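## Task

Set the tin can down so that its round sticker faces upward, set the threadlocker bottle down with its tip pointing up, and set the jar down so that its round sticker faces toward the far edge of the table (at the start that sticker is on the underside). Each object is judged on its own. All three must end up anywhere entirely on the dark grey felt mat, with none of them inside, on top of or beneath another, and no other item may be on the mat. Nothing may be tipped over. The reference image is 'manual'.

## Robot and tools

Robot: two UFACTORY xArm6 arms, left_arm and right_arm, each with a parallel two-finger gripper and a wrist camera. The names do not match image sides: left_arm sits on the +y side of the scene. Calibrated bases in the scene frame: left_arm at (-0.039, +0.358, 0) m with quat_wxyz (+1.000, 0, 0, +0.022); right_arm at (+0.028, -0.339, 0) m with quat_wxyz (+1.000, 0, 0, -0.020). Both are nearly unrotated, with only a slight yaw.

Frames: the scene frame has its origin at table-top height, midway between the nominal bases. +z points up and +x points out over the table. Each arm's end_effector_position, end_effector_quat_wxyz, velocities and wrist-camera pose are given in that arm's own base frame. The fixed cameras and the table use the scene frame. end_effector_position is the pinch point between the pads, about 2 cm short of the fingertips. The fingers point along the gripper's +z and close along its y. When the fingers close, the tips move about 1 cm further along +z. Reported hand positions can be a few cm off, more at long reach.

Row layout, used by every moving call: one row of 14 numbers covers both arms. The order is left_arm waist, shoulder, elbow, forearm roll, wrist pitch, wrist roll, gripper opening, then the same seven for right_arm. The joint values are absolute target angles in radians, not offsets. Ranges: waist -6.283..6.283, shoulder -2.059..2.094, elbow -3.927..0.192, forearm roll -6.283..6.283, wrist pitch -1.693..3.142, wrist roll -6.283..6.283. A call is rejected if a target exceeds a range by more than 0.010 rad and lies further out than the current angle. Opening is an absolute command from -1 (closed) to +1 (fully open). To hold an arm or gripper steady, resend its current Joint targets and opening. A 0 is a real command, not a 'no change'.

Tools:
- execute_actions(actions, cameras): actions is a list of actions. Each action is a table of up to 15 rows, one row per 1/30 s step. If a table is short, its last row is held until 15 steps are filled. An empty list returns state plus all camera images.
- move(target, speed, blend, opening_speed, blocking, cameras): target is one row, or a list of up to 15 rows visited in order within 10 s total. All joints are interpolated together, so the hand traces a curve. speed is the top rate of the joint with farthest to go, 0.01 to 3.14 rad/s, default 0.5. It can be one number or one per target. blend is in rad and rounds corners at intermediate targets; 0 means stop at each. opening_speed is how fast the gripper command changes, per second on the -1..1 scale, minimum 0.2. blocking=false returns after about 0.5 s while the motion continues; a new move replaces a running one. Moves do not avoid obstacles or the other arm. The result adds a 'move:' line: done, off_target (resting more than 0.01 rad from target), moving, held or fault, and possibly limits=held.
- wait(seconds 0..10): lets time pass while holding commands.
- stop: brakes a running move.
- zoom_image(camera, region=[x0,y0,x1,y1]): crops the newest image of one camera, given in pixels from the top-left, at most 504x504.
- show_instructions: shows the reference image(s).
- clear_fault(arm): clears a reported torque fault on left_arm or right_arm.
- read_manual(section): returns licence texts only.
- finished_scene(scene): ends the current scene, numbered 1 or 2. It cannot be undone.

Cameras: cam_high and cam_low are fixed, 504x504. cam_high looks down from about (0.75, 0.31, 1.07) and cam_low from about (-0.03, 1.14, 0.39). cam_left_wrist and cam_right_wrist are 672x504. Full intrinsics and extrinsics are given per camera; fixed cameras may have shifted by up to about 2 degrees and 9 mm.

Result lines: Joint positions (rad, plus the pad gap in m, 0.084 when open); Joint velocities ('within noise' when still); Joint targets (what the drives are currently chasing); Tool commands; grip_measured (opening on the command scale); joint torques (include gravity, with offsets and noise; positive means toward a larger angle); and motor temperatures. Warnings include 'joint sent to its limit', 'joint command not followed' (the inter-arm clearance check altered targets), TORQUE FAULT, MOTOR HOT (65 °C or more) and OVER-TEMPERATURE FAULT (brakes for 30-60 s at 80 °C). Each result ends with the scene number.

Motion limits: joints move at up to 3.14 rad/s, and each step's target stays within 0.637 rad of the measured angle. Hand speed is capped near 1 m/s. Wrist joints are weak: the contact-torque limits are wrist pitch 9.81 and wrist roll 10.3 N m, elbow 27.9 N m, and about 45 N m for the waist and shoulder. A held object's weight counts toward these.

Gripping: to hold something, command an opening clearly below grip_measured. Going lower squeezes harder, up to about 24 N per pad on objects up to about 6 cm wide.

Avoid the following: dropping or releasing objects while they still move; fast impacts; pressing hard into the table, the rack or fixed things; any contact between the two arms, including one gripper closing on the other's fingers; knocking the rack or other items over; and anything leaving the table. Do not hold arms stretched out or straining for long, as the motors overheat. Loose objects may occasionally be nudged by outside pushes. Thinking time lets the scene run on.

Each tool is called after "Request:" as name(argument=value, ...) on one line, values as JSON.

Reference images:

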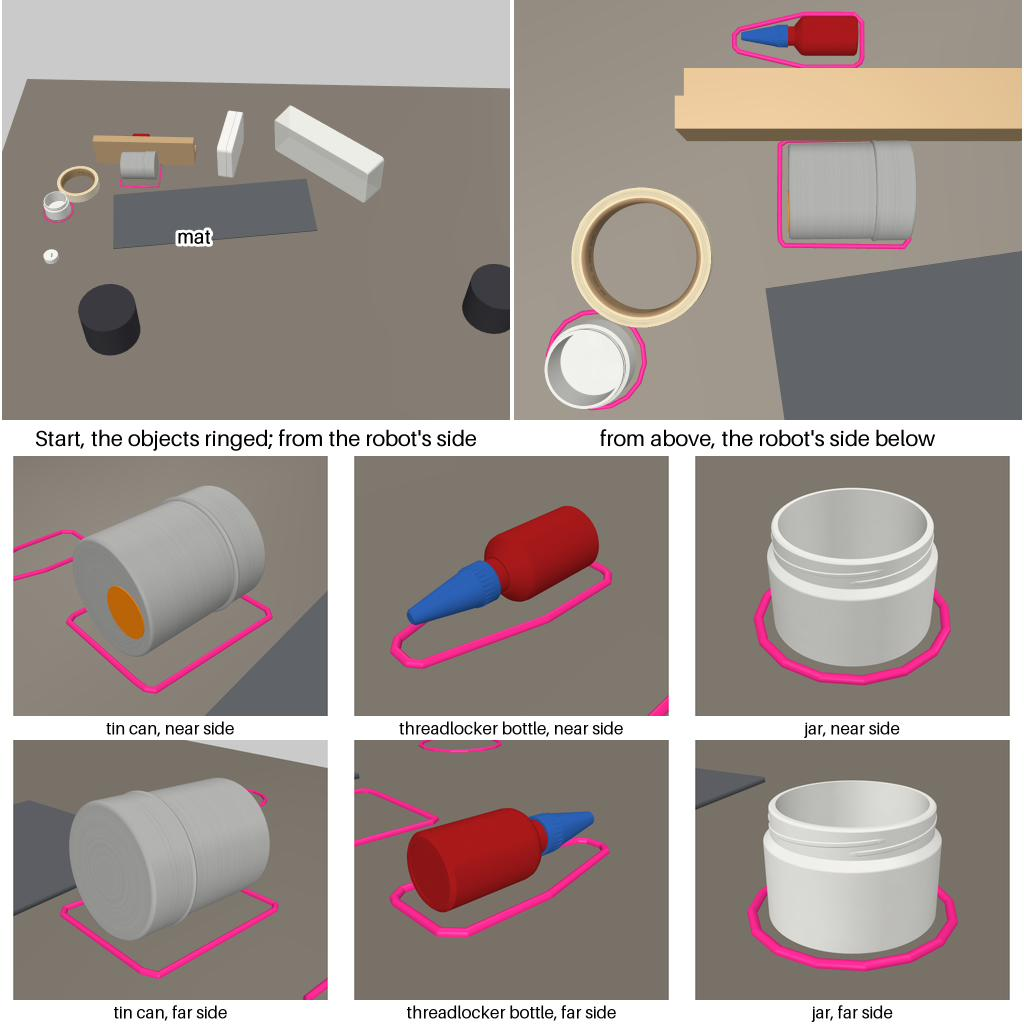

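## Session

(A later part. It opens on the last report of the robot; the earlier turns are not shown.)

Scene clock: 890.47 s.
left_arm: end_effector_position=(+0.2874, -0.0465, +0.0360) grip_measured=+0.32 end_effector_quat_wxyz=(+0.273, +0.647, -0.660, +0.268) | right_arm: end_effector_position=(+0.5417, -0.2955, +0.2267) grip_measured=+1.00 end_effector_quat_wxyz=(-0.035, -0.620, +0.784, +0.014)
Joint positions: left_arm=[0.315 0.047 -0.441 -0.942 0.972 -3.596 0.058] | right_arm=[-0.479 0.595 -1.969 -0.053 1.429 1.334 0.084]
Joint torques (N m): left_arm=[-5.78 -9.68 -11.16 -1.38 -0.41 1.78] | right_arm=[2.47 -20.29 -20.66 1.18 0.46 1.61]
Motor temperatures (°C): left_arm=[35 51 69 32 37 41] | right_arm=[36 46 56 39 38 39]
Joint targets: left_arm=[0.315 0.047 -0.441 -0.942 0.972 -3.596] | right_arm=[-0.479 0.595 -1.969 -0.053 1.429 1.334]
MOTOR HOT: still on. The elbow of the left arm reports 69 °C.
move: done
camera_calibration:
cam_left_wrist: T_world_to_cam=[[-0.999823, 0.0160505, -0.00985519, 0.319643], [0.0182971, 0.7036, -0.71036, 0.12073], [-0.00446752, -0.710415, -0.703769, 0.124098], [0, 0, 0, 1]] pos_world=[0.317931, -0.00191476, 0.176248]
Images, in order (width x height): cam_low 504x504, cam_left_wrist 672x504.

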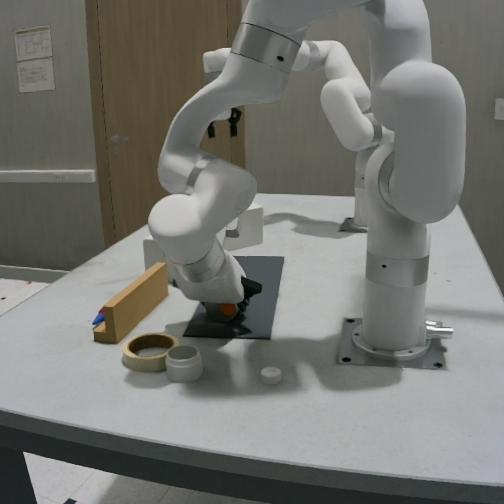

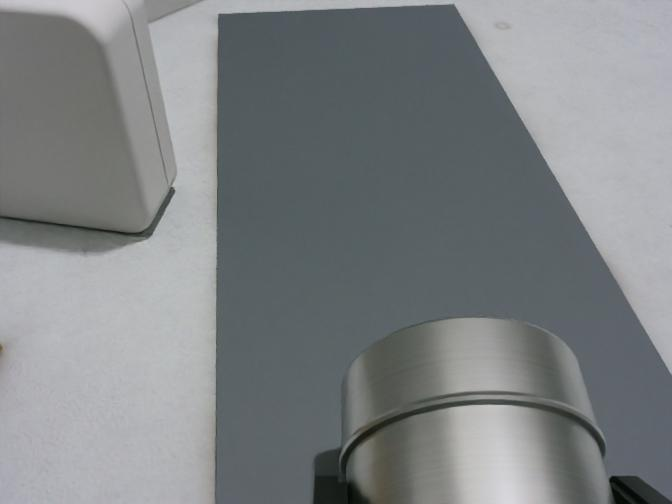

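Request:
move(target=[[0.431,-0.3287,-0.4935,-0.7186,1.3124,-3.8916,-1.0,-0.479,0.595,-1.969,-0.053,1.429,1.334,1.0],[-0.2285,-0.2935,-0.3645,-1.1418,0.8646,-0.9051,-1.0,-0.479,0.595,-1.969,-0.053,1.429,1.334,1.0],[-0.252,-0.089,-0.3847,-1.3181,0.7905,-0.6747,-1.0,-0.479,0.595,-1.969,-0.053,1.429,1.334,1.0]], speed=[0.3,1.2,0.2], blend=[0.1,0.03,0], cameras=["cam_left_wrist","cam_low","cam_high"])

Scene clock: 1016.23 s.
left_arm: end_effector_position=(+0.2900, -0.1999, +0.0659) grip_measured=+0.32 end_effector_quat_wxyz=(+0.268, +0.660, +0.647, -0.273) | right_arm: end_effector_position=(+0.5417, -0.2955, +0.2267) grip_measured=+1.00 end_effector_quat_wxyz=(-0.035, -0.620, +0.784, +0.014)
Joint positions: left_arm=[-0.252 -0.089 -0.385 -1.318 0.791 -0.675 0.058] | right_arm=[-0.479 0.595 -1.969 -0.053 1.429 1.334 0.084]
Joint torques (N m): left_arm=[-6.62 -8.52 -17.41 -2.95 -2.14 1.96] | right_arm=[1.89 -20.13 -20.55 1.35 0.54 1.73]
Motor temperatures (°C): left_arm=[35 51 66 32 37 41] | right_arm=[36 46 56 39 38 39]
Joint targets: left_arm=[-0.252 -0.089 -0.385 -1.318 0.790 -0.675] | right_arm=[-0.479 0.595 -1.969 -0.053 1.429 1.334]
MOTOR HOT: still on. The elbow of the left arm reports 66 °C.
move: done
camera_calibration:
cam_left_wrist: T_world_to_cam=[[0.999557, -0.0295274, -0.00373184, -0.264312], [-0.0183505, -0.710149, 0.703812, -0.115291], [-0.0234319, -0.703432, -0.710376, 0.0434749], [0, 0, 0, 1]] pos_world=[0.263098, -0.0590965, 0.11104]
Images, in order (width x height): cam_high 504x504, cam_low 504x504, cam_left_wrist 672x504.

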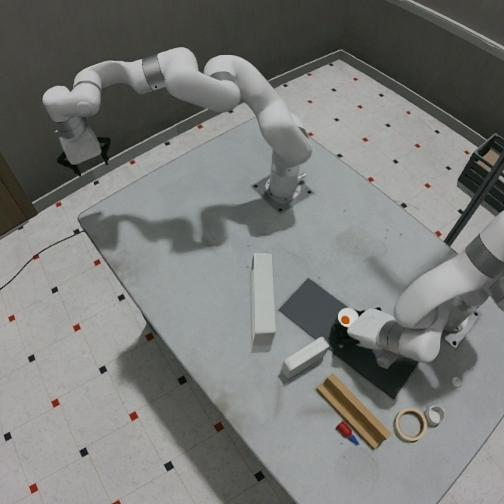

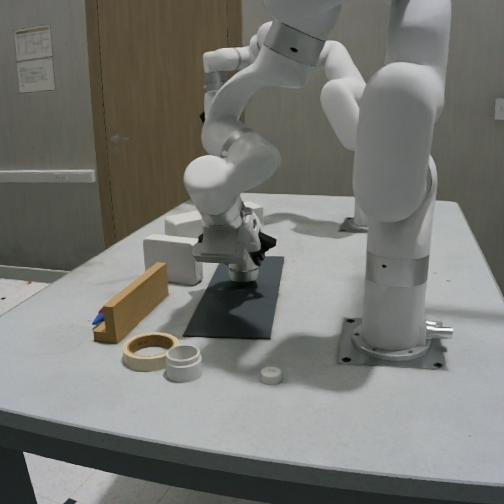

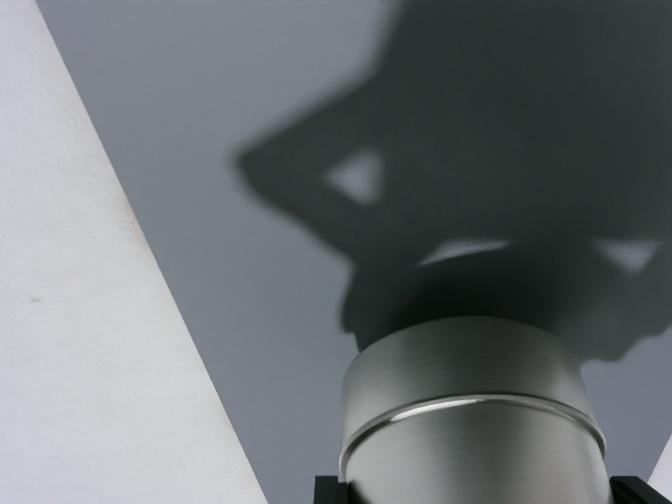

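Request:
move(target=[[-0.2537,-0.0643,-0.3902,-1.3384,0.7856,-0.6483,-1.0,-0.479,0.595,-1.969,-0.053,1.429,1.334,1.0]], speed=0.05)

Request:
move(target=[[-0.2546,-0.0519,-0.3929,-1.3486,0.7832,-0.6351,-1.0,-0.479,0.595,-1.969,-0.053,1.429,1.334,1.0]], speed=0.03)

Request:
move(target=[[-0.2554,-0.0396,-0.3957,-1.3587,0.7808,-0.6219,-1.0,-0.479,0.595,-1.969,-0.053,1.429,1.334,1.0]], speed=0.03)

Scene clock: 1032.63 s.
left_arm: end_effector_position=(+0.2902, -0.2000, +0.0601) grip_measured=+0.32 end_effector_quat_wxyz=(+0.268, +0.660, +0.647, -0.273) | right_arm: end_effector_position=(+0.5417, -0.2955, +0.2267) grip_measured=+1.00 end_effector_quat_wxyz=(-0.035, -0.620, +0.784, +0.014)
Joint positions: left_arm=[-0.254 -0.064 -0.39 -1.338 0.786 -0.648 0.058] | right_arm=[-0.479 0.595 -1.969 -0.053 1.429 1.334 0.084]
Joint torques (N m): left_arm=[-6.65 -9.06 -17.07 -2.64 -2.09 1.92] | right_arm=[2.47 -20.14 -20.14 1.16 0.44 1.68]
Motor temperatures (°C): left_arm=[35 51 68 32 37 41] | right_arm=[36 46 56 39 38 39]
Joint targets: left_arm=[-0.254 -0.064 -0.390 -1.338 0.786 -0.648] | right_arm=[-0.479 0.595 -1.969 -0.053 1.429 1.334]
MOTOR HOT: still on. The elbow of the left arm reports 68 °C.
move: done

Scene clock: 1033.40 s.
left_arm: end_effector_position=(+0.2901, -0.2001, +0.0571) grip_measured=+0.32 end_effector_quat_wxyz=(+0.268, +0.660, +0.647, -0.274) | right_arm: end_effector_position=(+0.5417, -0.2955, +0.2267) grip_measured=+1.00 end_effector_quat_wxyz=(-0.035, -0.620, +0.784, +0.014)
Joint positions: left_arm=[-0.255 -0.052 -0.393 -1.349 0.783 -0.635 0.058] | right_arm=[-0.479 0.595 -1.969 -0.053 1.429 1.334 0.084]
Joint torques (N m): left_arm=[-6.61 -8.67 -16.78 -2.55 -2.04 1.96] | right_arm=[2.52 -20.1 -20.24 1.07 0.65 1.78]
Motor temperatures (°C): left_arm=[35 51 68 32 37 41] | right_arm=[36 46 56 39 38 39]
Joint targets: left_arm=[-0.255 -0.052 -0.393 -1.349 0.783 -0.635] | right_arm=[-0.479 0.595 -1.969 -0.053 1.429 1.334]
MOTOR HOT: still on. The elbow of the left arm reports 68 °C.
move: done

Scene clock: 1034.17 s.
left_arm: end_effector_position=(+0.2902, -0.2001, +0.0541) grip_measured=+0.32 end_effector_quat_wxyz=(+0.268, +0.660, +0.647, -0.274) | right_arm: end_effector_position=(+0.5417, -0.2955, +0.2267) grip_measured=+1.00 end_effector_quat_wxyz=(-0.035, -0.620, +0.784, +0.014)
Joint positions: left_arm=[-0.255 -0.04 -0.396 -1.359 0.781 -0.622 0.058] | right_arm=[-0.479 0.595 -1.969 -0.053 1.429 1.334 0.084]
Joint torques (N m): left_arm=[-6.61 -9.43 -16.65 -2.77 -1.99 1.91] | right_arm=[2.23 -19.94 -20.41 1.14 0.46 1.57]
Motor temperatures (°C): left_arm=[35 51 68 32 37 41] | right_arm=[36 46 56 39 38 39]
Joint targets: left_arm=[-0.255 -0.040 -0.396 -1.359 0.781 -0.622] | right_arm=[-0.479 0.595 -1.969 -0.053 1.429 1.334]
MOTOR HOT: still on. The elbow of the left arm reports 68 °C.
move: done

Request:
move(target=[[-0.2560,-0.0313,-0.3975,-1.3655,0.7792,-0.6131,-1.0,-0.479,0.595,-1.969,-0.053,1.429,1.334,1.0]], speed=0.03)

Request:
move(target=[[-0.2566,-0.0231,-0.3993,-1.3723,0.7775,-0.6043,-1.0,-0.479,0.595,-1.969,-0.053,1.429,1.334,1.0]], speed=0.03, cameras=["cam_left_wrist"])

Scene clock: 1041.63 s.
left_arm: end_effector_position=(+0.2901, -0.2001, +0.0521) grip_measured=+0.32 end_effector_quat_wxyz=(+0.268, +0.660, +0.647, -0.274) | right_arm: end_effector_position=(+0.5417, -0.2955, +0.2267) grip_measured=+1.00 end_effector_quat_wxyz=(-0.035, -0.620, +0.784, +0.014)
Joint positions: left_arm=[-0.256 -0.031 -0.397 -1.365 0.779 -0.613 0.058] | right_arm=[-0.479 0.595 -1.969 -0.053 1.429 1.334 0.084]
Joint torques (N m): left_arm=[-6.59 -8.78 -16.56 -2.67 -1.99 2] | right_arm=[2.29 -20.31 -20.32 1.08 0.38 1.65]
Motor temperatures (°C): left_arm=[35 51 69 32 37 41] | right_arm=[36 46 56 39 38 39]
Joint targets: left_arm=[-0.256 -0.031 -0.397 -1.365 0.779 -0.613] | right_arm=[-0.479 0.595 -1.969 -0.053 1.429 1.334]
MOTOR HOT: still on. The elbow of the left arm reports 69 °C.
move: done

Scene clock: 1042.37 s.
left_arm: end_effector_position=(+0.2901, -0.2001, +0.0502) grip_measured=+0.32 end_effector_quat_wxyz=(+0.268, +0.660, +0.647, -0.273) | right_arm: end_effector_position=(+0.5417, -0.2955, +0.2267) grip_measured=+1.00 end_effector_quat_wxyz=(-0.035, -0.620, +0.784, +0.014)
Joint positions: left_arm=[-0.257 -0.023 -0.399 -1.372 0.778 -0.604 0.058] | right_arm=[-0.479 0.595 -1.969 -0.053 1.429 1.334 0.084]
Joint torques (N m): left_arm=[-6.91 -3.94 -11.89 -2.28 -4.19 1.99] | right_arm=[2.17 -20.8 -20.26 0.96 0.6 1.73]
Motor temperatures (°C): left_arm=[35 51 69 32 37 41] | right_arm=[36 46 56 39 38 39]
Joint targets: left_arm=[-0.257 -0.023 -0.399 -1.372 0.778 -0.604] | right_arm=[-0.479 0.595 -1.969 -0.053 1.429 1.334]
MOTOR HOT: still on. The elbow of the left arm reports 69 °C.
move: done
camera_calibration:
cam_left_wrist: T_world_to_cam=[[0.999557, -0.02953, -0.00371096, -0.264579], [-0.0183504, -0.709651, 0.704314, -0.104256], [-0.0234319, -0.703934, -0.709878, 0.0319663], [0, 0, 0, 1]] pos_world=[0.263298, -0.0592964, 0.0951395]
Images, in order (width x height): cam_left_wrist 672x504.

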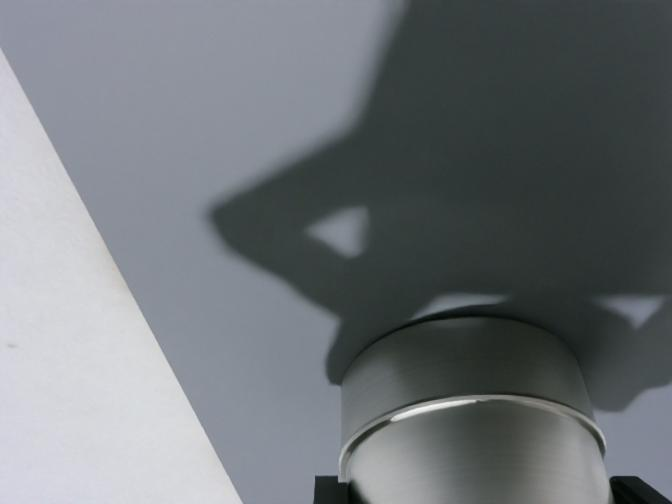

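Request:
move(target=[[-0.2562,-0.0284,-0.3981,-1.3679,0.7786,-0.6100,-1.0,-0.479,0.595,-1.969,-0.053,1.429,1.334,1.0],[-0.2562,-0.0284,-0.3981,-1.3679,0.7786,-0.6100,1.0,-0.479,0.595,-1.969,-0.053,1.429,1.334,1.0]], speed=0.03, opening_speed=1.0, cameras=["cam_left_wrist","cam_high"])

Scene clock: 1055.80 s.
left_arm: end_effector_position=(+0.2901, -0.2000, +0.0514) grip_measured=+1.00 end_effector_quat_wxyz=(+0.268, +0.660, +0.647, -0.274) | right_arm: end_effector_position=(+0.5417, -0.2955, +0.2267) grip_measured=+1.00 end_effector_quat_wxyz=(-0.035, -0.620, +0.784, +0.014)
Joint positions: left_arm=[-0.256 -0.028 -0.398 -1.368 0.779 -0.61 0.084] | right_arm=[-0.479 0.595 -1.969 -0.053 1.429 1.334 0.084]
Joint torques (N m): left_arm=[6.53 -16.3 -14.03 1.26 1.37 -1.28] | right_arm=[2.05 -20.5 -19.73 0.96 0.44 1.62]
Motor temperatures (°C): left_arm=[35 51 65 32 38 41] | right_arm=[36 46 56 39 38 39]
Joint targets: left_arm=[-0.256 -0.028 -0.398 -1.368 0.779 -0.610] | right_arm=[-0.479 0.595 -1.969 -0.053 1.429 1.334]
MOTOR HOT: still on. The elbow of the left arm reports 65 °C.
move: done
camera_calibration:
cam_left_wrist: T_world_to_cam=[[0.999554, -0.0296012, -0.00392683, -0.264455], [-0.0182523, -0.70975, 0.704217, -0.105054], [-0.0236328, -0.703832, -0.709974, 0.032954], [0, 0, 0, 1]] pos_world=[0.263198, -0.0591966, 0.0963392]
Images, in order (width x height): cam_high 504x504, cam_left_wrist 672x504.

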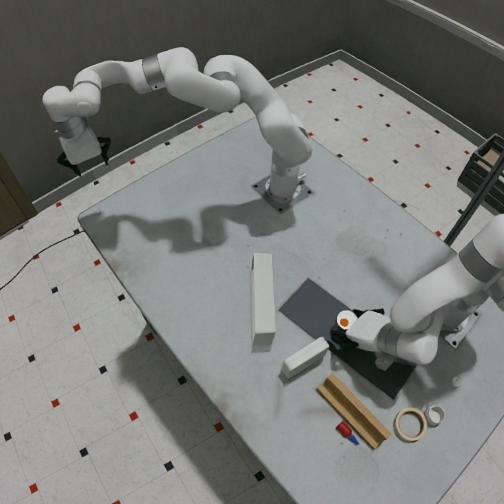

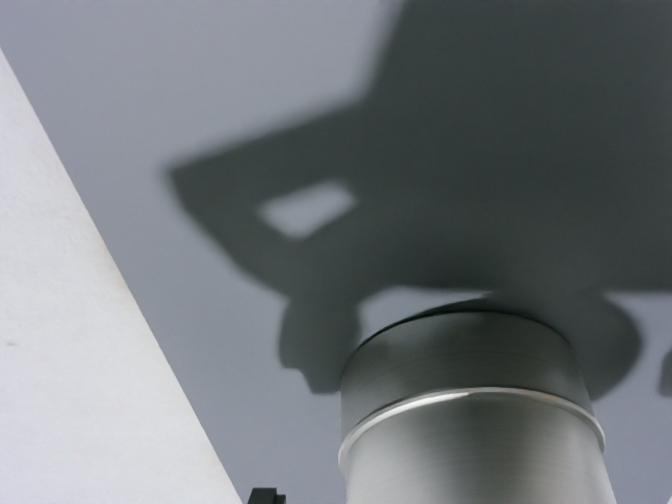

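Request:
move(target=[[-0.107,-0.1879,-0.3597,-1.1497,0.8819,-0.7366,1.0,-0.479,0.595,-1.969,-0.053,1.429,1.334,1.0],[0.139,-0.3575,-0.3889,-0.8931,1.1117,-0.8457,1.0,-0.479,0.595,-1.969,-0.053,1.429,1.334,1.0],[0.0101,0.1982,-1.0609,0.0,0.8627,0.0101,1.0,-0.479,0.595,-1.969,-0.053,1.429,1.334,1.0]], speed=[0.2,0.6,0.8], blend=[0.03,0.1,0], cameras=["cam_left_wrist","cam_high","cam_low"])

Scene clock: 1166.57 s.
left_arm: end_effector_position=(+0.4950, +0.0050, +0.1200) grip_measured=+1.00 end_effector_quat_wxyz=(+0.000, +1.000, +0.000, +0.000) | right_arm: end_effector_position=(+0.5417, -0.2955, +0.2267) grip_measured=+1.00 end_effector_quat_wxyz=(-0.035, -0.620, +0.784, +0.014)
Joint positions: left_arm=[0.01 0.198 -1.061 0 0.863 0.01 0.084] | right_arm=[-0.479 0.595 -1.969 -0.053 1.429 1.334 0.084]
Joint torques (N m): left_arm=[-6.37 -16.76 -21.88 2.67 -5.16 1.87] | right_arm=[2.32 -20.35 -19.87 1.06 0.44 1.74]
Motor temperatures (°C): left_arm=[35 51 69 32 37 41] | right_arm=[36 46 57 39 38 39]
Joint targets: left_arm=[0.010 0.198 -1.061 0.000 0.863 0.010] | right_arm=[-0.479 0.595 -1.969 -0.053 1.429 1.334]
MOTOR HOT: still on. The elbow of the left arm reports 69 °C.
move: done
camera_calibration:
cam_left_wrist: T_world_to_cam=[[-0.0041799, -0.999945, -0.00958352, 0.0393802], [-0.99998, 0.00422443, -0.00463078, 0.563218], [0.00467102, 0.00956398, -0.999943, 0.248081], [0, 0, 0, 1]] pos_world=[0.562213, 0.0346261, 0.251053]
Images, in order (width x height): cam_high 504x504, cam_low 504x504, cam_left_wrist 672x504.

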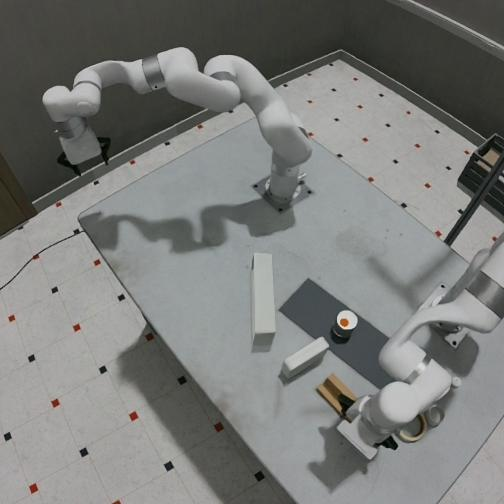

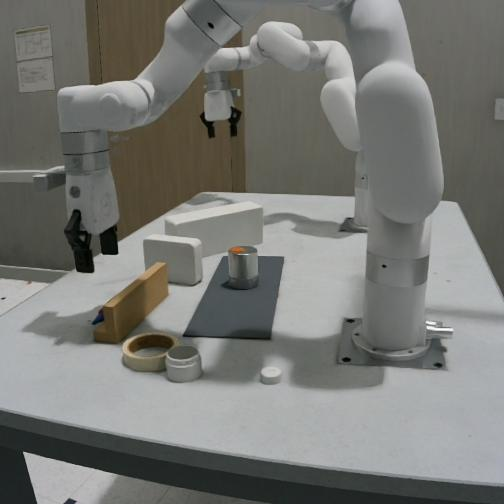

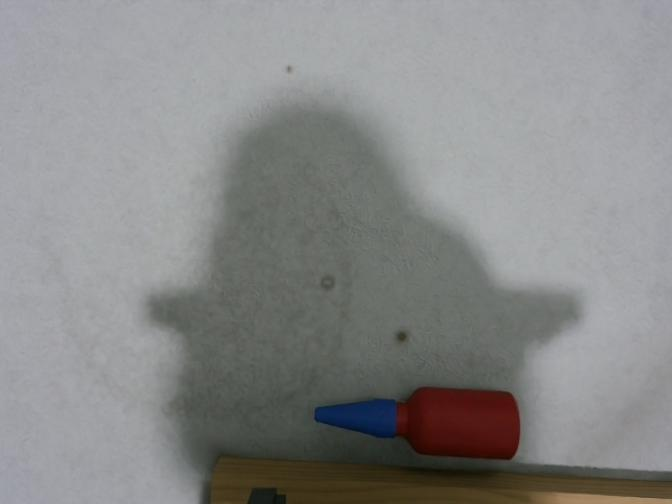

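Request:
move(target=[[0.0139,0.3720,-1.0392,0.0,0.6672,0.0689,1.0,-0.479,0.595,-1.969,-0.053,1.429,1.334,1.0],[0.0139,0.4323,-1.0363,0.0,0.6040,0.0689,1.0,-0.479,0.595,-1.969,-0.053,1.429,1.334,1.0]], speed=[0.3,0.08], blend=[0.02,0], cameras=["cam_left_wrist","cam_low"])

Scene clock: 1207.77 s.
left_arm: end_effector_position=(+0.5020, +0.0070, +0.0136) grip_measured=+1.00 end_effector_quat_wxyz=(+0.000, +1.000, -0.027, +0.000) | right_arm: end_effector_position=(+0.5417, -0.2955, +0.2267) grip_measured=+1.00 end_effector_quat_wxyz=(-0.035, -0.620, +0.784, +0.014)
Joint positions: left_arm=[0.014 0.432 -1.036 0 0.604 0.069 0.084] | right_arm=[-0.479 0.595 -1.969 -0.053 1.429 1.334 0.084]
Joint torques (N m): left_arm=[6.82 -18.76 -13.7 2.35 -5.06 1.93] | right_arm=[1.61 -20.35 -19.89 1.02 0.66 1.75]
Motor temperatures (°C): left_arm=[35 52 75 32 39 41] | right_arm=[36 47 57 39 38 39]
Joint targets: left_arm=[0.014 0.432 -1.036 0.000 0.604 0.069] | right_arm=[-0.479 0.595 -1.969 -0.053 1.429 1.334]
MOTOR HOT: still on. The elbow of the left arm reports 75 °C.
move: done
camera_calibration:
cam_left_wrist: T_world_to_cam=[[-0.0592708, -0.998195, -0.00963074, 0.068055], [-0.998228, 0.0593177, -0.00465813, 0.568498], [0.00522099, 0.00933759, -0.999943, 0.141357], [0, 0, 0, 1]] pos_world=[0.570787, 0.0328903, 0.144653]
Images, in order (width x height): cam_low 504x504, cam_left_wrist 672x504.

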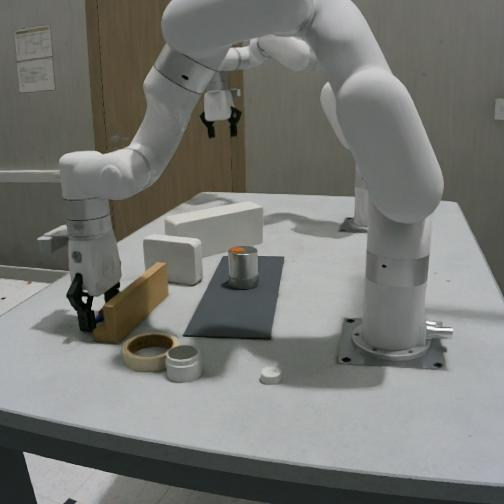

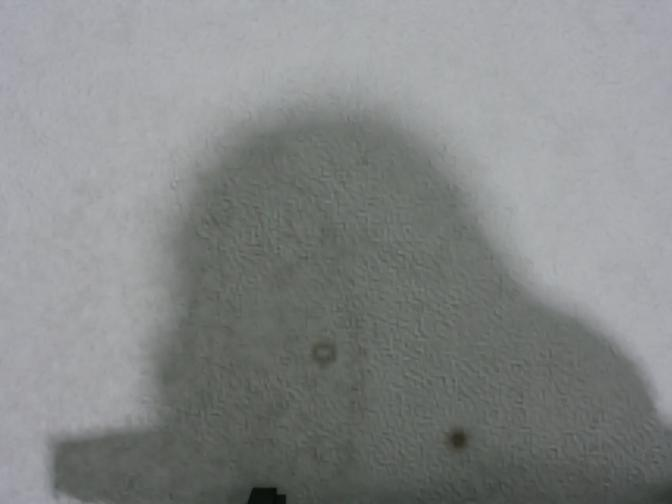

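Request:
move(target=[[0.0139,0.4323,-1.0363,0.0,0.6040,0.0689,0.3,-0.479,0.595,-1.969,-0.053,1.429,1.334,1.0]], opening_speed=0.6, cameras=["cam_low"])

Scene clock: 1212.57 s.
left_arm: end_effector_position=(+0.5021, +0.0070, +0.0136) grip_measured=+0.69 end_effector_quat_wxyz=(+0.000, +1.000, -0.027, +0.000) | right_arm: end_effector_position=(+0.5417, -0.2955, +0.2267) grip_measured=+1.00 end_effector_quat_wxyz=(-0.035, -0.620, +0.784, +0.014)
Joint positions: left_arm=[0.014 0.432 -1.036 0 0.604 0.069 0.072] | right_arm=[-0.479 0.595 -1.969 -0.053 1.429 1.334 0.084]
Joint torques (N m): left_arm=[-12.18 -7.54 -5.25 -1.47 0.21 1.81] | right_arm=[1.74 -20.28 -19.98 0.91 0.49 1.67]
Motor temperatures (°C): left_arm=[35 52 73 32 39 41] | right_arm=[36 47 57 39 38 39]
Joint targets: left_arm=[0.014 0.432 -1.036 0.000 0.604 0.069] | right_arm=[-0.479 0.595 -1.969 -0.053 1.429 1.334]
MOTOR HOT: still on. The elbow of the left arm reports 73 °C.
move: done
Images, in order (width x height): cam_low 504x504.

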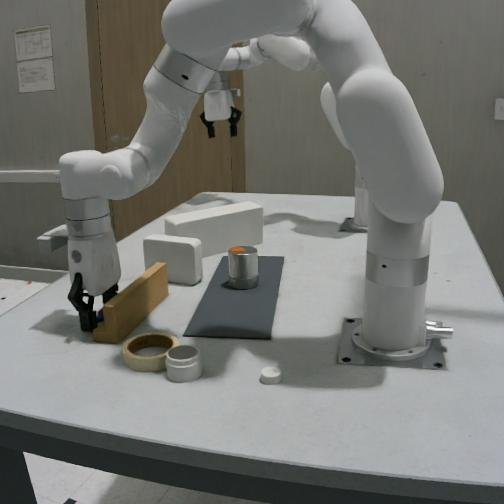

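Request:
move(target=[[0.0139,0.3720,-1.0392,0.0,0.6672,0.0689,0.0,-0.479,0.595,-1.969,-0.053,1.429,1.334,1.0],[0.0139,0.2532,-1.0715,0.0,0.8183,0.0689,0.0,-0.479,0.595,-1.969,-0.053,1.429,1.334,1.0],[-0.1067,-0.4991,-0.2746,0.0,0.7737,-0.1067,0.0,-0.479,0.595,-1.969,-0.053,1.429,1.334,1.0]], speed=[0.08,0.4,0.7], blend=[0.02,0.05,0], cameras=["cam_high","cam_low"])

Scene clock: 1248.53 s.
left_arm: end_effector_position=(+0.2800, -0.0300, +0.1001) grip_measured=+0.68 end_effector_quat_wxyz=(+0.000, +1.000, +0.000, +0.000) | right_arm: end_effector_position=(+0.5417, -0.2955, +0.2267) grip_measured=+1.00 end_effector_quat_wxyz=(-0.035, -0.620, +0.784, +0.014)
Joint positions: left_arm=[-0.107 -0.499 -0.275 0 0.774 -0.107 0.072] | right_arm=[-0.479 0.595 -1.969 -0.053 1.429 1.334 0.084]
Joint torques (N m): left_arm=[-6.51 -12.72 -15.82 -1.36 -5.12 -2.09] | right_arm=[1.89 -20.2 -19.74 0.57 0.59 1.75]
Motor temperatures (°C): left_arm=[35 51 63 32 38 41] | right_arm=[36 47 57 39 38 39]
Joint targets: left_arm=[-0.107 -0.499 -0.275 0.000 0.774 -0.107] | right_arm=[-0.479 0.595 -1.969 -0.053 1.429 1.334]
MOTOR HOT: cleared for the motors of the left arm.
move: done
Images, in order (width x height): cam_high 504x504, cam_low 504x504.

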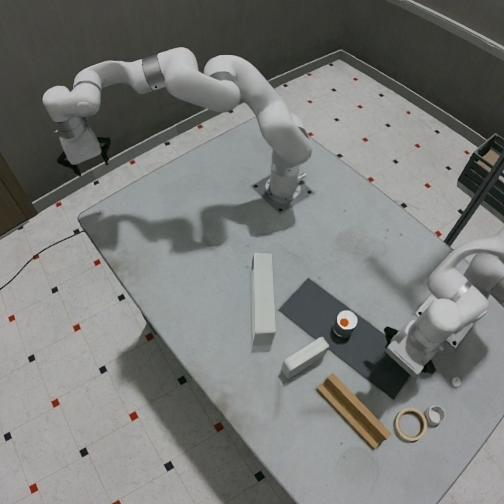

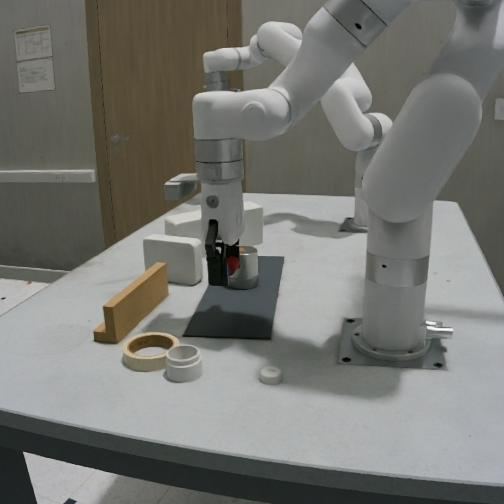

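Request:
zoom_image(camera="cam_low", region=[190, 210, 290, 310])

Request:
move(target=[[-0.1067,-0.2314,-0.2186,0.0,0.4500,-0.1067,0.0,-0.479,0.595,-1.969,-0.053,1.429,1.334,1.0],[-0.1067,-0.1935,-0.2175,0.0,0.4112,-0.1067,0.0,-0.479,0.595,-1.969,-0.053,1.429,1.334,1.0]], speed=[0.3,0.05], blend=[0.01,0], cameras=["cam_low"])

Scaled by 5.040 from the camera's 504x504 image, which has a finer 720x720 frame.

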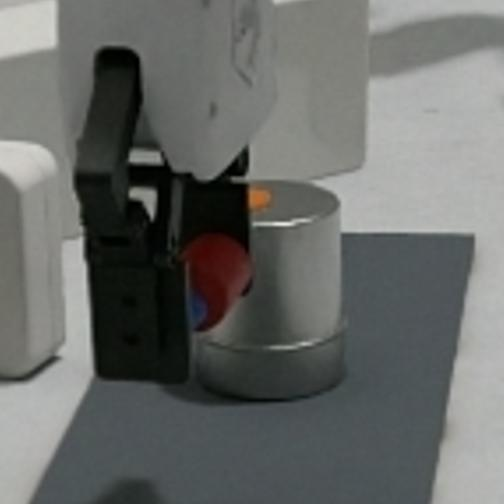

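Scene clock: 1256.33 s.
left_arm: end_effector_position=(+0.2800, -0.0300, +0.0220) grip_measured=+0.68 end_effector_quat_wxyz=(+0.000, +1.000, +0.000, +0.000) | right_arm: end_effector_position=(+0.5417, -0.2955, +0.2267) grip_measured=+1.00 end_effector_quat_wxyz=(-0.035, -0.620, +0.784, +0.014)
Joint positions: left_arm=[-0.107 -0.194 -0.218 0 0.411 -0.107 0.072] | right_arm=[-0.479 0.595 -1.969 -0.053 1.429 1.334 0.084]
Joint torques (N m): left_arm=[-6.4 -6.21 -11.3 -1.34 -5.27 -1.78] | right_arm=[1.64 -20.6 -19.57 0.73 0.74 1.6]
Motor temperatures (°C): left_arm=[35 51 65 32 38 41] | right_arm=[36 47 57 39 38 39]
Joint targets: left_arm=[-0.107 -0.194 -0.218 0.000 0.411 -0.107] | right_arm=[-0.479 0.595 -1.969 -0.053 1.429 1.334]
MOTOR HOT: the elbow of the left arm reports 65 °C; the controller stops that arm at 80 °C. To cool a motor, set the load down, stop pushing, or move to a pose that needs little force. At that limit the left arm can sag while its brakes close.
move: done
Images, in order (width x height): cam_low 504x504.

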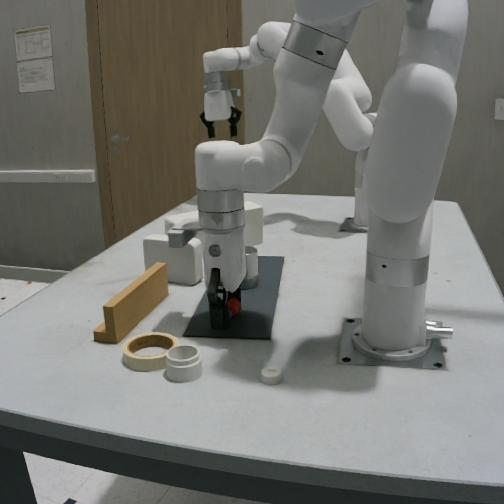

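Request:
move(target=[[-0.1067,-0.1841,-0.2173,0.0,0.4015,-0.1067,0.0,-0.479,0.595,-1.969,-0.053,1.429,1.334,1.0]], speed=0.03)

Request:
move(target=[[-0.1067,-0.1747,-0.2171,0.0,0.3918,-0.1067,0.0,-0.479,0.595,-1.969,-0.053,1.429,1.334,1.0]], speed=0.03)

Request:
move(target=[[-0.1067,-0.1676,-0.2169,0.0,0.3845,-0.1067,0.0,-0.479,0.595,-1.969,-0.053,1.429,1.334,1.0]], speed=0.03)

Scene clock: 1267.57 s.
left_arm: end_effector_position=(+0.2800, -0.0300, +0.0200) grip_measured=+0.68 end_effector_quat_wxyz=(+0.000, +1.000, +0.000, +0.000) | right_arm: end_effector_position=(+0.5417, -0.2955, +0.2267) grip_measured=+1.00 end_effector_quat_wxyz=(-0.035, -0.620, +0.784, +0.014)
Joint positions: left_arm=[-0.107 -0.184 -0.217 0 0.402 -0.107 0.072] | right_arm=[-0.479 0.595 -1.969 -0.053 1.429 1.334 0.084]
Joint torques (N m): left_arm=[-5.92 -6.18 -11.14 -1.22 -5.29 -1.59] | right_arm=[2.07 -20.26 -19.45 0.6 0.49 1.68]
Motor temperatures (°C): left_arm=[35 51 65 32 38 41] | right_arm=[36 47 57 39 38 39]
Joint targets: left_arm=[-0.107 -0.184 -0.217 0.000 0.401 -0.107] | right_arm=[-0.479 0.595 -1.969 -0.053 1.429 1.334]
MOTOR HOT: still on. The elbow of the left arm reports 65 °C.
move: done

Scene clock: 1268.30 s.
left_arm: end_effector_position=(+0.2800, -0.0300, +0.0180) grip_measured=+0.68 end_effector_quat_wxyz=(+0.000, +1.000, +0.000, +0.000) | right_arm: end_effector_position=(+0.5417, -0.2955, +0.2267) grip_measured=+1.00 end_effector_quat_wxyz=(-0.035, -0.620, +0.784, +0.014)
Joint positions: left_arm=[-0.107 -0.175 -0.217 0 0.392 -0.107 0.072] | right_arm=[-0.479 0.595 -1.969 -0.053 1.429 1.334 0.084]
Joint torques (N m): left_arm=[-5.91 -6.79 -11.04 -1.17 -4.83 -1.52] | right_arm=[1.98 -20.44 -19.64 0.59 0.42 1.69]
Motor temperatures (°C): left_arm=[35 50 64 32 38 41] | right_arm=[36 47 57 39 38 39]
Joint targets: left_arm=[-0.107 -0.175 -0.217 0.000 0.392 -0.107] | right_arm=[-0.479 0.595 -1.969 -0.053 1.429 1.334]
MOTOR HOT: still on. The elbow of the left arm reports 64 °C.
move: done

Scene clock: 1269.00 s.
left_arm: end_effector_position=(+0.2800, -0.0300, +0.0166) grip_measured=+0.68 end_effector_quat_wxyz=(+0.000, +1.000, +0.000, +0.000) | right_arm: end_effector_position=(+0.5417, -0.2955, +0.2267) grip_measured=+1.00 end_effector_quat_wxyz=(-0.035, -0.620, +0.784, +0.014)
Joint positions: left_arm=[-0.107 -0.168 -0.217 0 0.385 -0.107 0.072] | right_arm=[-0.479 0.595 -1.969 -0.053 1.429 1.334 0.084]
Joint torques (N m): left_arm=[-5.83 -4.16 -10.08 -1.22 -4.75 -1.56] | right_arm=[1.93 -20.2 -19.38 0.82 0.78 1.67]
Motor temperatures (°C): left_arm=[35 50 64 32 39 41] | right_arm=[36 47 57 39 38 39]
Joint targets: left_arm=[-0.107 -0.168 -0.217 0.000 0.385 -0.107] | right_arm=[-0.479 0.595 -1.969 -0.053 1.429 1.334]
MOTOR HOT: still on. The elbow of the left arm reports 64 °C.
move: done

Request:
move(target=[[-0.1067,-0.1676,-0.2169,0.0,0.3845,-0.1067,1.0,-0.479,0.595,-1.969,-0.053,1.429,1.334,1.0],[-0.1067,-0.4344,-0.2510,0.0,0.6854,-0.1067,1.0,-0.479,0.595,-1.969,-0.053,1.429,1.334,1.0],[0.6101,-0.0991,-0.5370,-0.6604,1.2365,-0.5412,1.0,-0.479,0.595,-1.969,-0.053,1.429,1.334,1.0]], speed=[0.1,0.3,0.7], blend=[0,0.05,0], opening_speed=0.8, cameras=["cam_left_wrist","cam_high","cam_low"])

Scene clock: 1354.80 s.
left_arm: end_effector_position=(+0.2776, +0.0349, +0.1020) grip_measured=+1.00 end_effector_quat_wxyz=(+0.271, +0.653, +0.653, -0.271) | right_arm: end_effector_position=(+0.5417, -0.2955, +0.2267) grip_measured=+1.00 end_effector_quat_wxyz=(-0.035, -0.620, +0.784, +0.014)
Joint positions: left_arm=[0.61 -0.099 -0.537 -0.66 1.236 -0.541 0.084] | right_arm=[-0.479 0.595 -1.969 -0.053 1.429 1.334 0.084]
Joint torques (N m): left_arm=[6.99 -8.74 -18.2 -3.42 1.99 -2.01] | right_arm=[1.52 -20.26 -19.19 0.78 0.27 1.62]
Motor temperatures (°C): left_arm=[35 50 64 32 38 41] | right_arm=[36 47 57 39 38 39]
Joint targets: left_arm=[0.610 -0.099 -0.537 -0.660 1.236 -0.541] | right_arm=[-0.479 0.595 -1.969 -0.053 1.429 1.334]
MOTOR HOT: still on. The elbow of the left arm reports 64 °C.
move: done
camera_calibration:
cam_left_wrist: T_world_to_cam=[[0.999941, -0.0102257, -0.00360778, -0.245638], [-0.00472621, -0.710448, 0.703734, 0.0220574], [-0.00975933, -0.703675, -0.710455, 0.230204], [0, 0, 0, 1]] pos_world=[0.247974, 0.175148, 0.147141]
Images, in order (width x height): cam_high 504x504, cam_low 504x504, cam_left_wrist 672x504.

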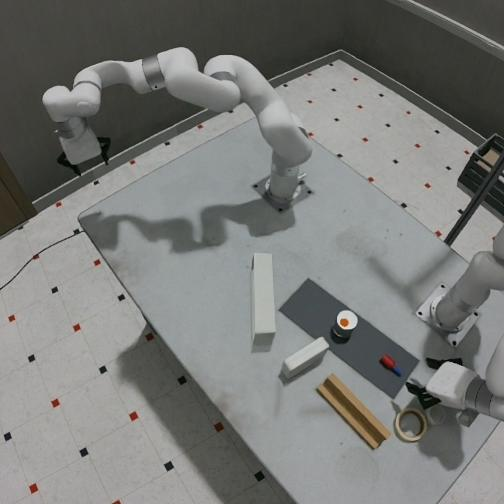

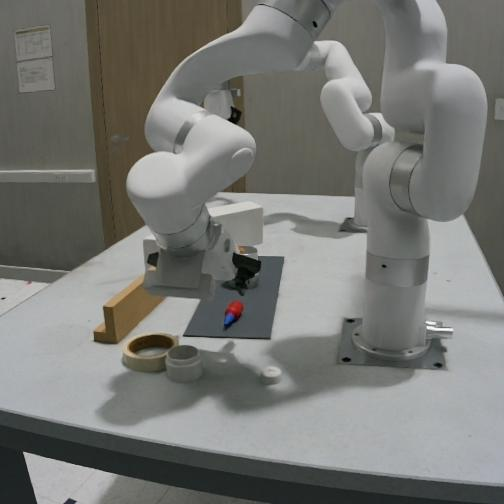

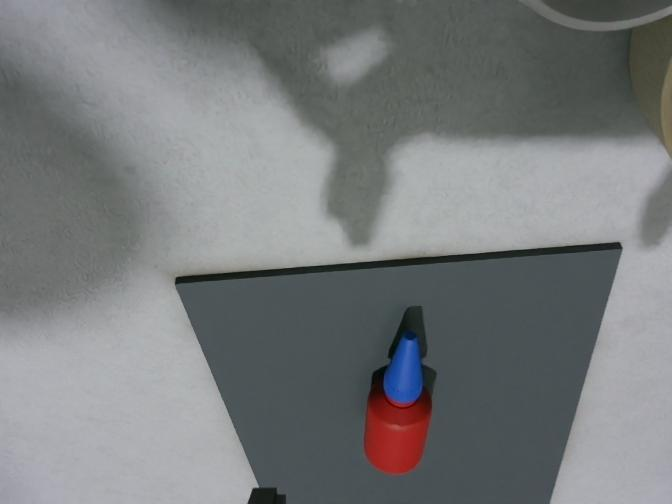

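Request:
move(target=[[0.4880,-0.0495,-0.4390,-0.7860,1.0826,-0.4880,1.0,-0.479,0.595,-1.969,-0.053,1.429,1.334,1.0],[0.3662,0.0352,-0.4034,-0.9315,0.9661,-0.4210,1.0,-0.479,0.595,-1.969,-0.053,1.429,1.334,1.0],[0.3662,0.0352,-0.4034,-0.9315,0.9661,-0.4210,-1.0,-0.479,0.595,-1.969,-0.053,1.429,1.334,1.0]], speed=[0.3,0.1,0.1], blend=[0.03,0,0], opening_speed=0.8, cameras=["cam_left_wrist","cam_low"])

Scene clock: 1406.10 s.
left_arm: end_effector_position=(+0.2729, -0.0360, +0.0309) grip_measured=-0.46 end_effector_quat_wxyz=(+0.271, +0.653, +0.653, -0.271) | right_arm: end_effector_position=(+0.5417, -0.2955, +0.2267) grip_measured=+1.00 end_effector_quat_wxyz=(-0.035, -0.620, +0.784, +0.014)
Joint positions: left_arm=[0.366 0.035 -0.403 -0.932 0.966 -0.421 0.024] | right_arm=[-0.479 0.595 -1.969 -0.053 1.429 1.334 0.084]
Joint torques (N m): left_arm=[-6.42 -9.04 -9.57 -2.6 -1.63 1.81] | right_arm=[1.77 -20.35 -18.97 0.8 0.67 1.81]
Motor temperatures (°C): left_arm=[35 50 69 32 37 41] | right_arm=[36 47 57 39 38 39]
Joint targets: left_arm=[0.366 0.035 -0.403 -0.931 0.966 -0.421] | right_arm=[-0.479 0.595 -1.969 -0.053 1.429 1.334]
MOTOR HOT: still on. The elbow of the left arm reports 69 °C.
move: done
camera_calibration:
cam_left_wrist: T_world_to_cam=[[0.999943, -0.00987432, -0.00396144, -0.24193], [-0.00422625, -0.710349, 0.703837, 0.0215613], [-0.00976392, -0.703781, -0.71035, 0.129758], [0, 0, 0, 1]] pos_world=[0.243274, 0.104248, 0.0760398]
Images, in order (width x height): cam_low 504x504, cam_left_wrist 672x504.

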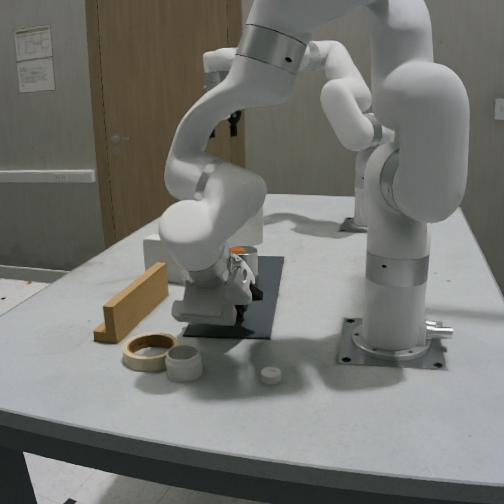

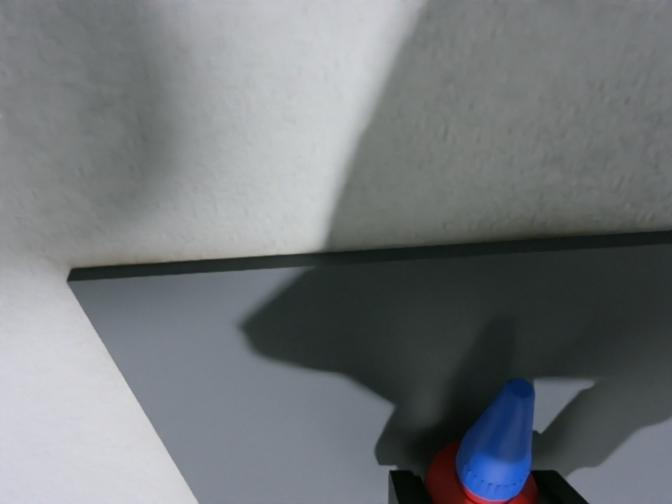

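Request:
zoom_image(camera="cam_left_wrist", region=[372, 344, 612, 504])

Scaled by 2.100 from the camera's 672x504 image, which has a finer 960x720 frame.

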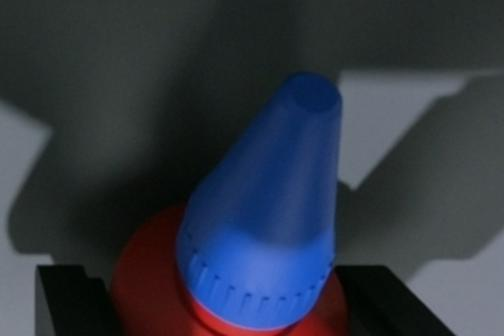

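Request:
move(target=[[0.4880,-0.0495,-0.4390,-0.7860,1.0826,-0.4880,-1.0,-0.479,0.595,-1.969,-0.053,1.429,1.334,1.0],[0.6161,-0.1100,-0.5230,-0.6570,1.2360,1.0900,-1.0,-0.479,0.595,-1.969,-0.053,1.429,1.334,1.0],[0.4880,-0.0495,-0.4390,-0.7860,1.0826,2.6536,-1.0,-0.479,0.595,-1.969,-0.053,1.429,1.334,1.0],[0.3711,-0.0019,-0.3973,-0.9109,0.9863,2.6925,-1.0,-0.479,0.595,-1.969,-0.053,1.429,1.334,1.0]], speed=[0.25,1.3,1.3,0.25], blend=[0.05,0.15,0.05,0], cameras=["cam_left_wrist","cam_high","cam_low"])

Scene clock: 1459.73 s.
left_arm: end_effector_position=(+0.2729, -0.0360, +0.0399) grip_measured=-0.46 end_effector_quat_wxyz=(+0.271, +0.653, -0.653, +0.271) | right_arm: end_effector_position=(+0.5417, -0.2955, +0.2267) grip_measured=+1.00 end_effector_quat_wxyz=(-0.035, -0.620, +0.784, +0.014)
Joint positions: left_arm=[0.371 -0.002 -0.397 -0.911 0.986 2.692 0.024] | right_arm=[-0.479 0.595 -1.969 -0.053 1.429 1.334 0.084]
Joint torques (N m): left_arm=[-5.78 -8.71 -9.6 -3.12 -1.88 1.94] | right_arm=[2.05 -20.54 -19.28 0.54 0.72 1.85]
Motor temperatures (°C): left_arm=[35 50 64 32 37 41] | right_arm=[36 47 57 39 38 39]
Joint targets: left_arm=[0.371 -0.002 -0.397 -0.911 0.986 2.692] | right_arm=[-0.479 0.595 -1.969 -0.053 1.429 1.334]
MOTOR HOT: still on. The elbow of the left arm reports 64 °C.
move: done
camera_calibration:
cam_left_wrist: T_world_to_cam=[[-0.999945, -0.0034662, -0.00994278, 0.304432], [0.00462348, 0.703834, -0.71035, 0.120206], [0.00946028, -0.710356, -0.703779, 0.130344], [0, 0, 0, 1]] pos_world=[0.302626, 0.00904089, 0.180148]
Images, in order (width x height): cam_high 504x504, cam_low 504x504, cam_left_wrist 672x504.

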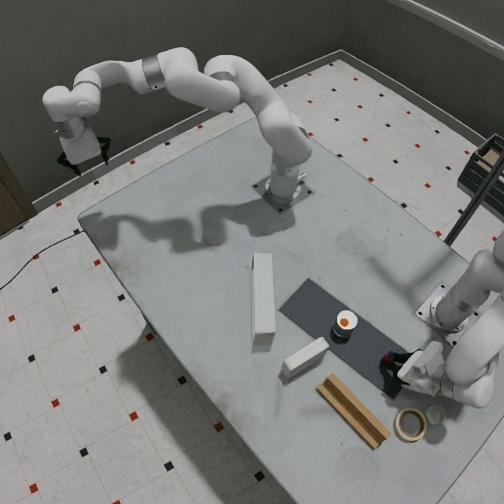

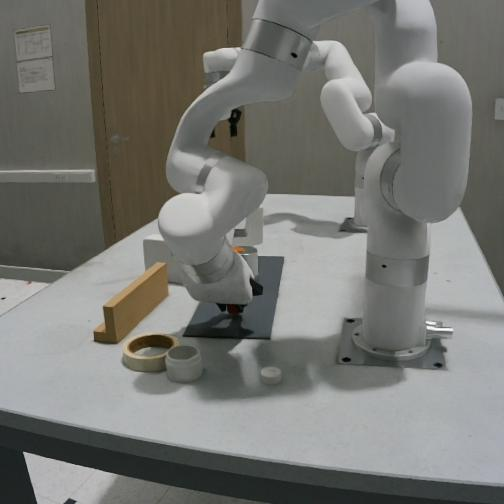

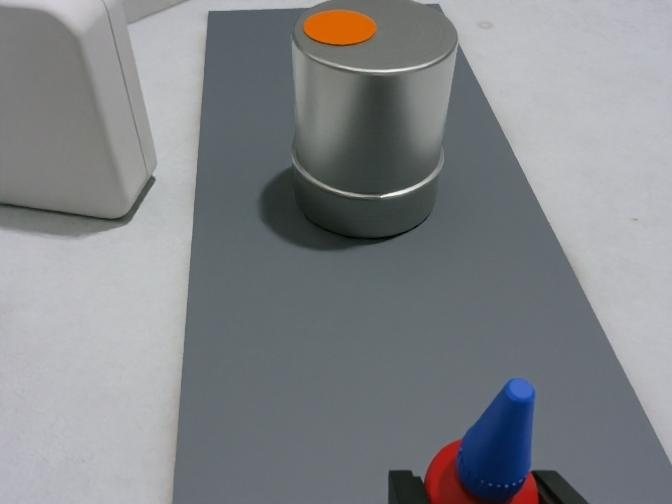

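Request:
move(target=[[0.3689,0.0146,-0.4000,-0.9201,0.9773,2.7050,-1.0,-0.479,0.595,-1.969,-0.053,1.429,1.334,1.0],[0.3679,0.0228,-0.4014,-0.9246,0.9729,2.7112,-1.0,-0.479,0.595,-1.969,-0.053,1.429,1.334,1.0]], speed=0.04, blend=[0.003,0])

Request:
move(target=[[0.3673,0.0270,-0.4021,-0.9269,0.9706,2.7143,-1.0,-0.479,0.595,-1.969,-0.053,1.429,1.334,1.0]], speed=0.03)

Request:
move(target=[[0.3668,0.0311,-0.4027,-0.9292,0.9684,2.7175,-1.0,-0.479,0.595,-1.969,-0.053,1.429,1.334,1.0]], speed=0.03)

Scene clock: 1468.87 s.
left_arm: end_effector_position=(+0.2730, -0.0360, +0.0340) grip_measured=-0.46 end_effector_quat_wxyz=(+0.271, +0.653, -0.653, +0.271) | right_arm: end_effector_position=(+0.5417, -0.2955, +0.2267) grip_measured=+1.00 end_effector_quat_wxyz=(-0.035, -0.620, +0.784, +0.014)
Joint positions: left_arm=[0.368 0.023 -0.401 -0.925 0.973 2.711 0.024] | right_arm=[-0.479 0.595 -1.969 -0.053 1.429 1.334 0.084]
Joint torques (N m): left_arm=[-6.56 -8.87 -14.79 -2.76 -1.77 1.87] | right_arm=[1.84 -20.16 -19.12 0.35 0.5 1.7]
Motor temperatures (°C): left_arm=[35 50 63 32 37 41] | right_arm=[36 47 57 39 38 39]
Joint targets: left_arm=[0.368 0.023 -0.401 -0.925 0.973 2.711] | right_arm=[-0.479 0.595 -1.969 -0.053 1.429 1.334]
MOTOR HOT: still on. The elbow of the left arm reports 63 °C.
move: done

Scene clock: 1469.57 s.
left_arm: end_effector_position=(+0.2730, -0.0360, +0.0330) grip_measured=-0.46 end_effector_quat_wxyz=(+0.271, +0.653, -0.653, +0.271) | right_arm: end_effector_position=(+0.5417, -0.2955, +0.2267) grip_measured=+1.00 end_effector_quat_wxyz=(-0.035, -0.620, +0.784, +0.014)
Joint positions: left_arm=[0.367 0.027 -0.402 -0.927 0.971 2.714 0.024] | right_arm=[-0.479 0.595 -1.969 -0.053 1.429 1.334 0.084]
Joint torques (N m): left_arm=[-6.63 -8.48 -14.9 -2.77 -1.76 1.89] | right_arm=[1.52 -21 -18.69 0.32 0.53 1.69]
Motor temperatures (°C): left_arm=[35 50 64 32 37 41] | right_arm=[36 47 57 39 38 39]
Joint targets: left_arm=[0.367 0.027 -0.402 -0.927 0.971 2.714] | right_arm=[-0.479 0.595 -1.969 -0.053 1.429 1.334]
MOTOR HOT: still on. The elbow of the left arm reports 64 °C.
move: done

Scene clock: 1470.27 s.
left_arm: end_effector_position=(+0.2729, -0.0360, +0.0319) grip_measured=-0.46 end_effector_quat_wxyz=(+0.271, +0.653, -0.653, +0.271) | right_arm: end_effector_position=(+0.5417, -0.2955, +0.2267) grip_measured=+1.00 end_effector_quat_wxyz=(-0.035, -0.620, +0.784, +0.014)
Joint positions: left_arm=[0.367 0.031 -0.403 -0.929 0.968 2.717 0.024] | right_arm=[-0.479 0.595 -1.969 -0.053 1.429 1.334 0.084]
Joint torques (N m): left_arm=[-6.58 -8.84 -14.82 -2.89 -1.63 2.01] | right_arm=[1.66 -20.57 -18.81 0.26 0.42 1.71]
Motor temperatures (°C): left_arm=[35 50 64 32 37 41] | right_arm=[36 47 57 39 38 39]
Joint targets: left_arm=[0.367 0.031 -0.403 -0.929 0.968 2.717] | right_arm=[-0.479 0.595 -1.969 -0.053 1.429 1.334]
MOTOR HOT: still on. The elbow of the left arm reports 64 °C.
move: done


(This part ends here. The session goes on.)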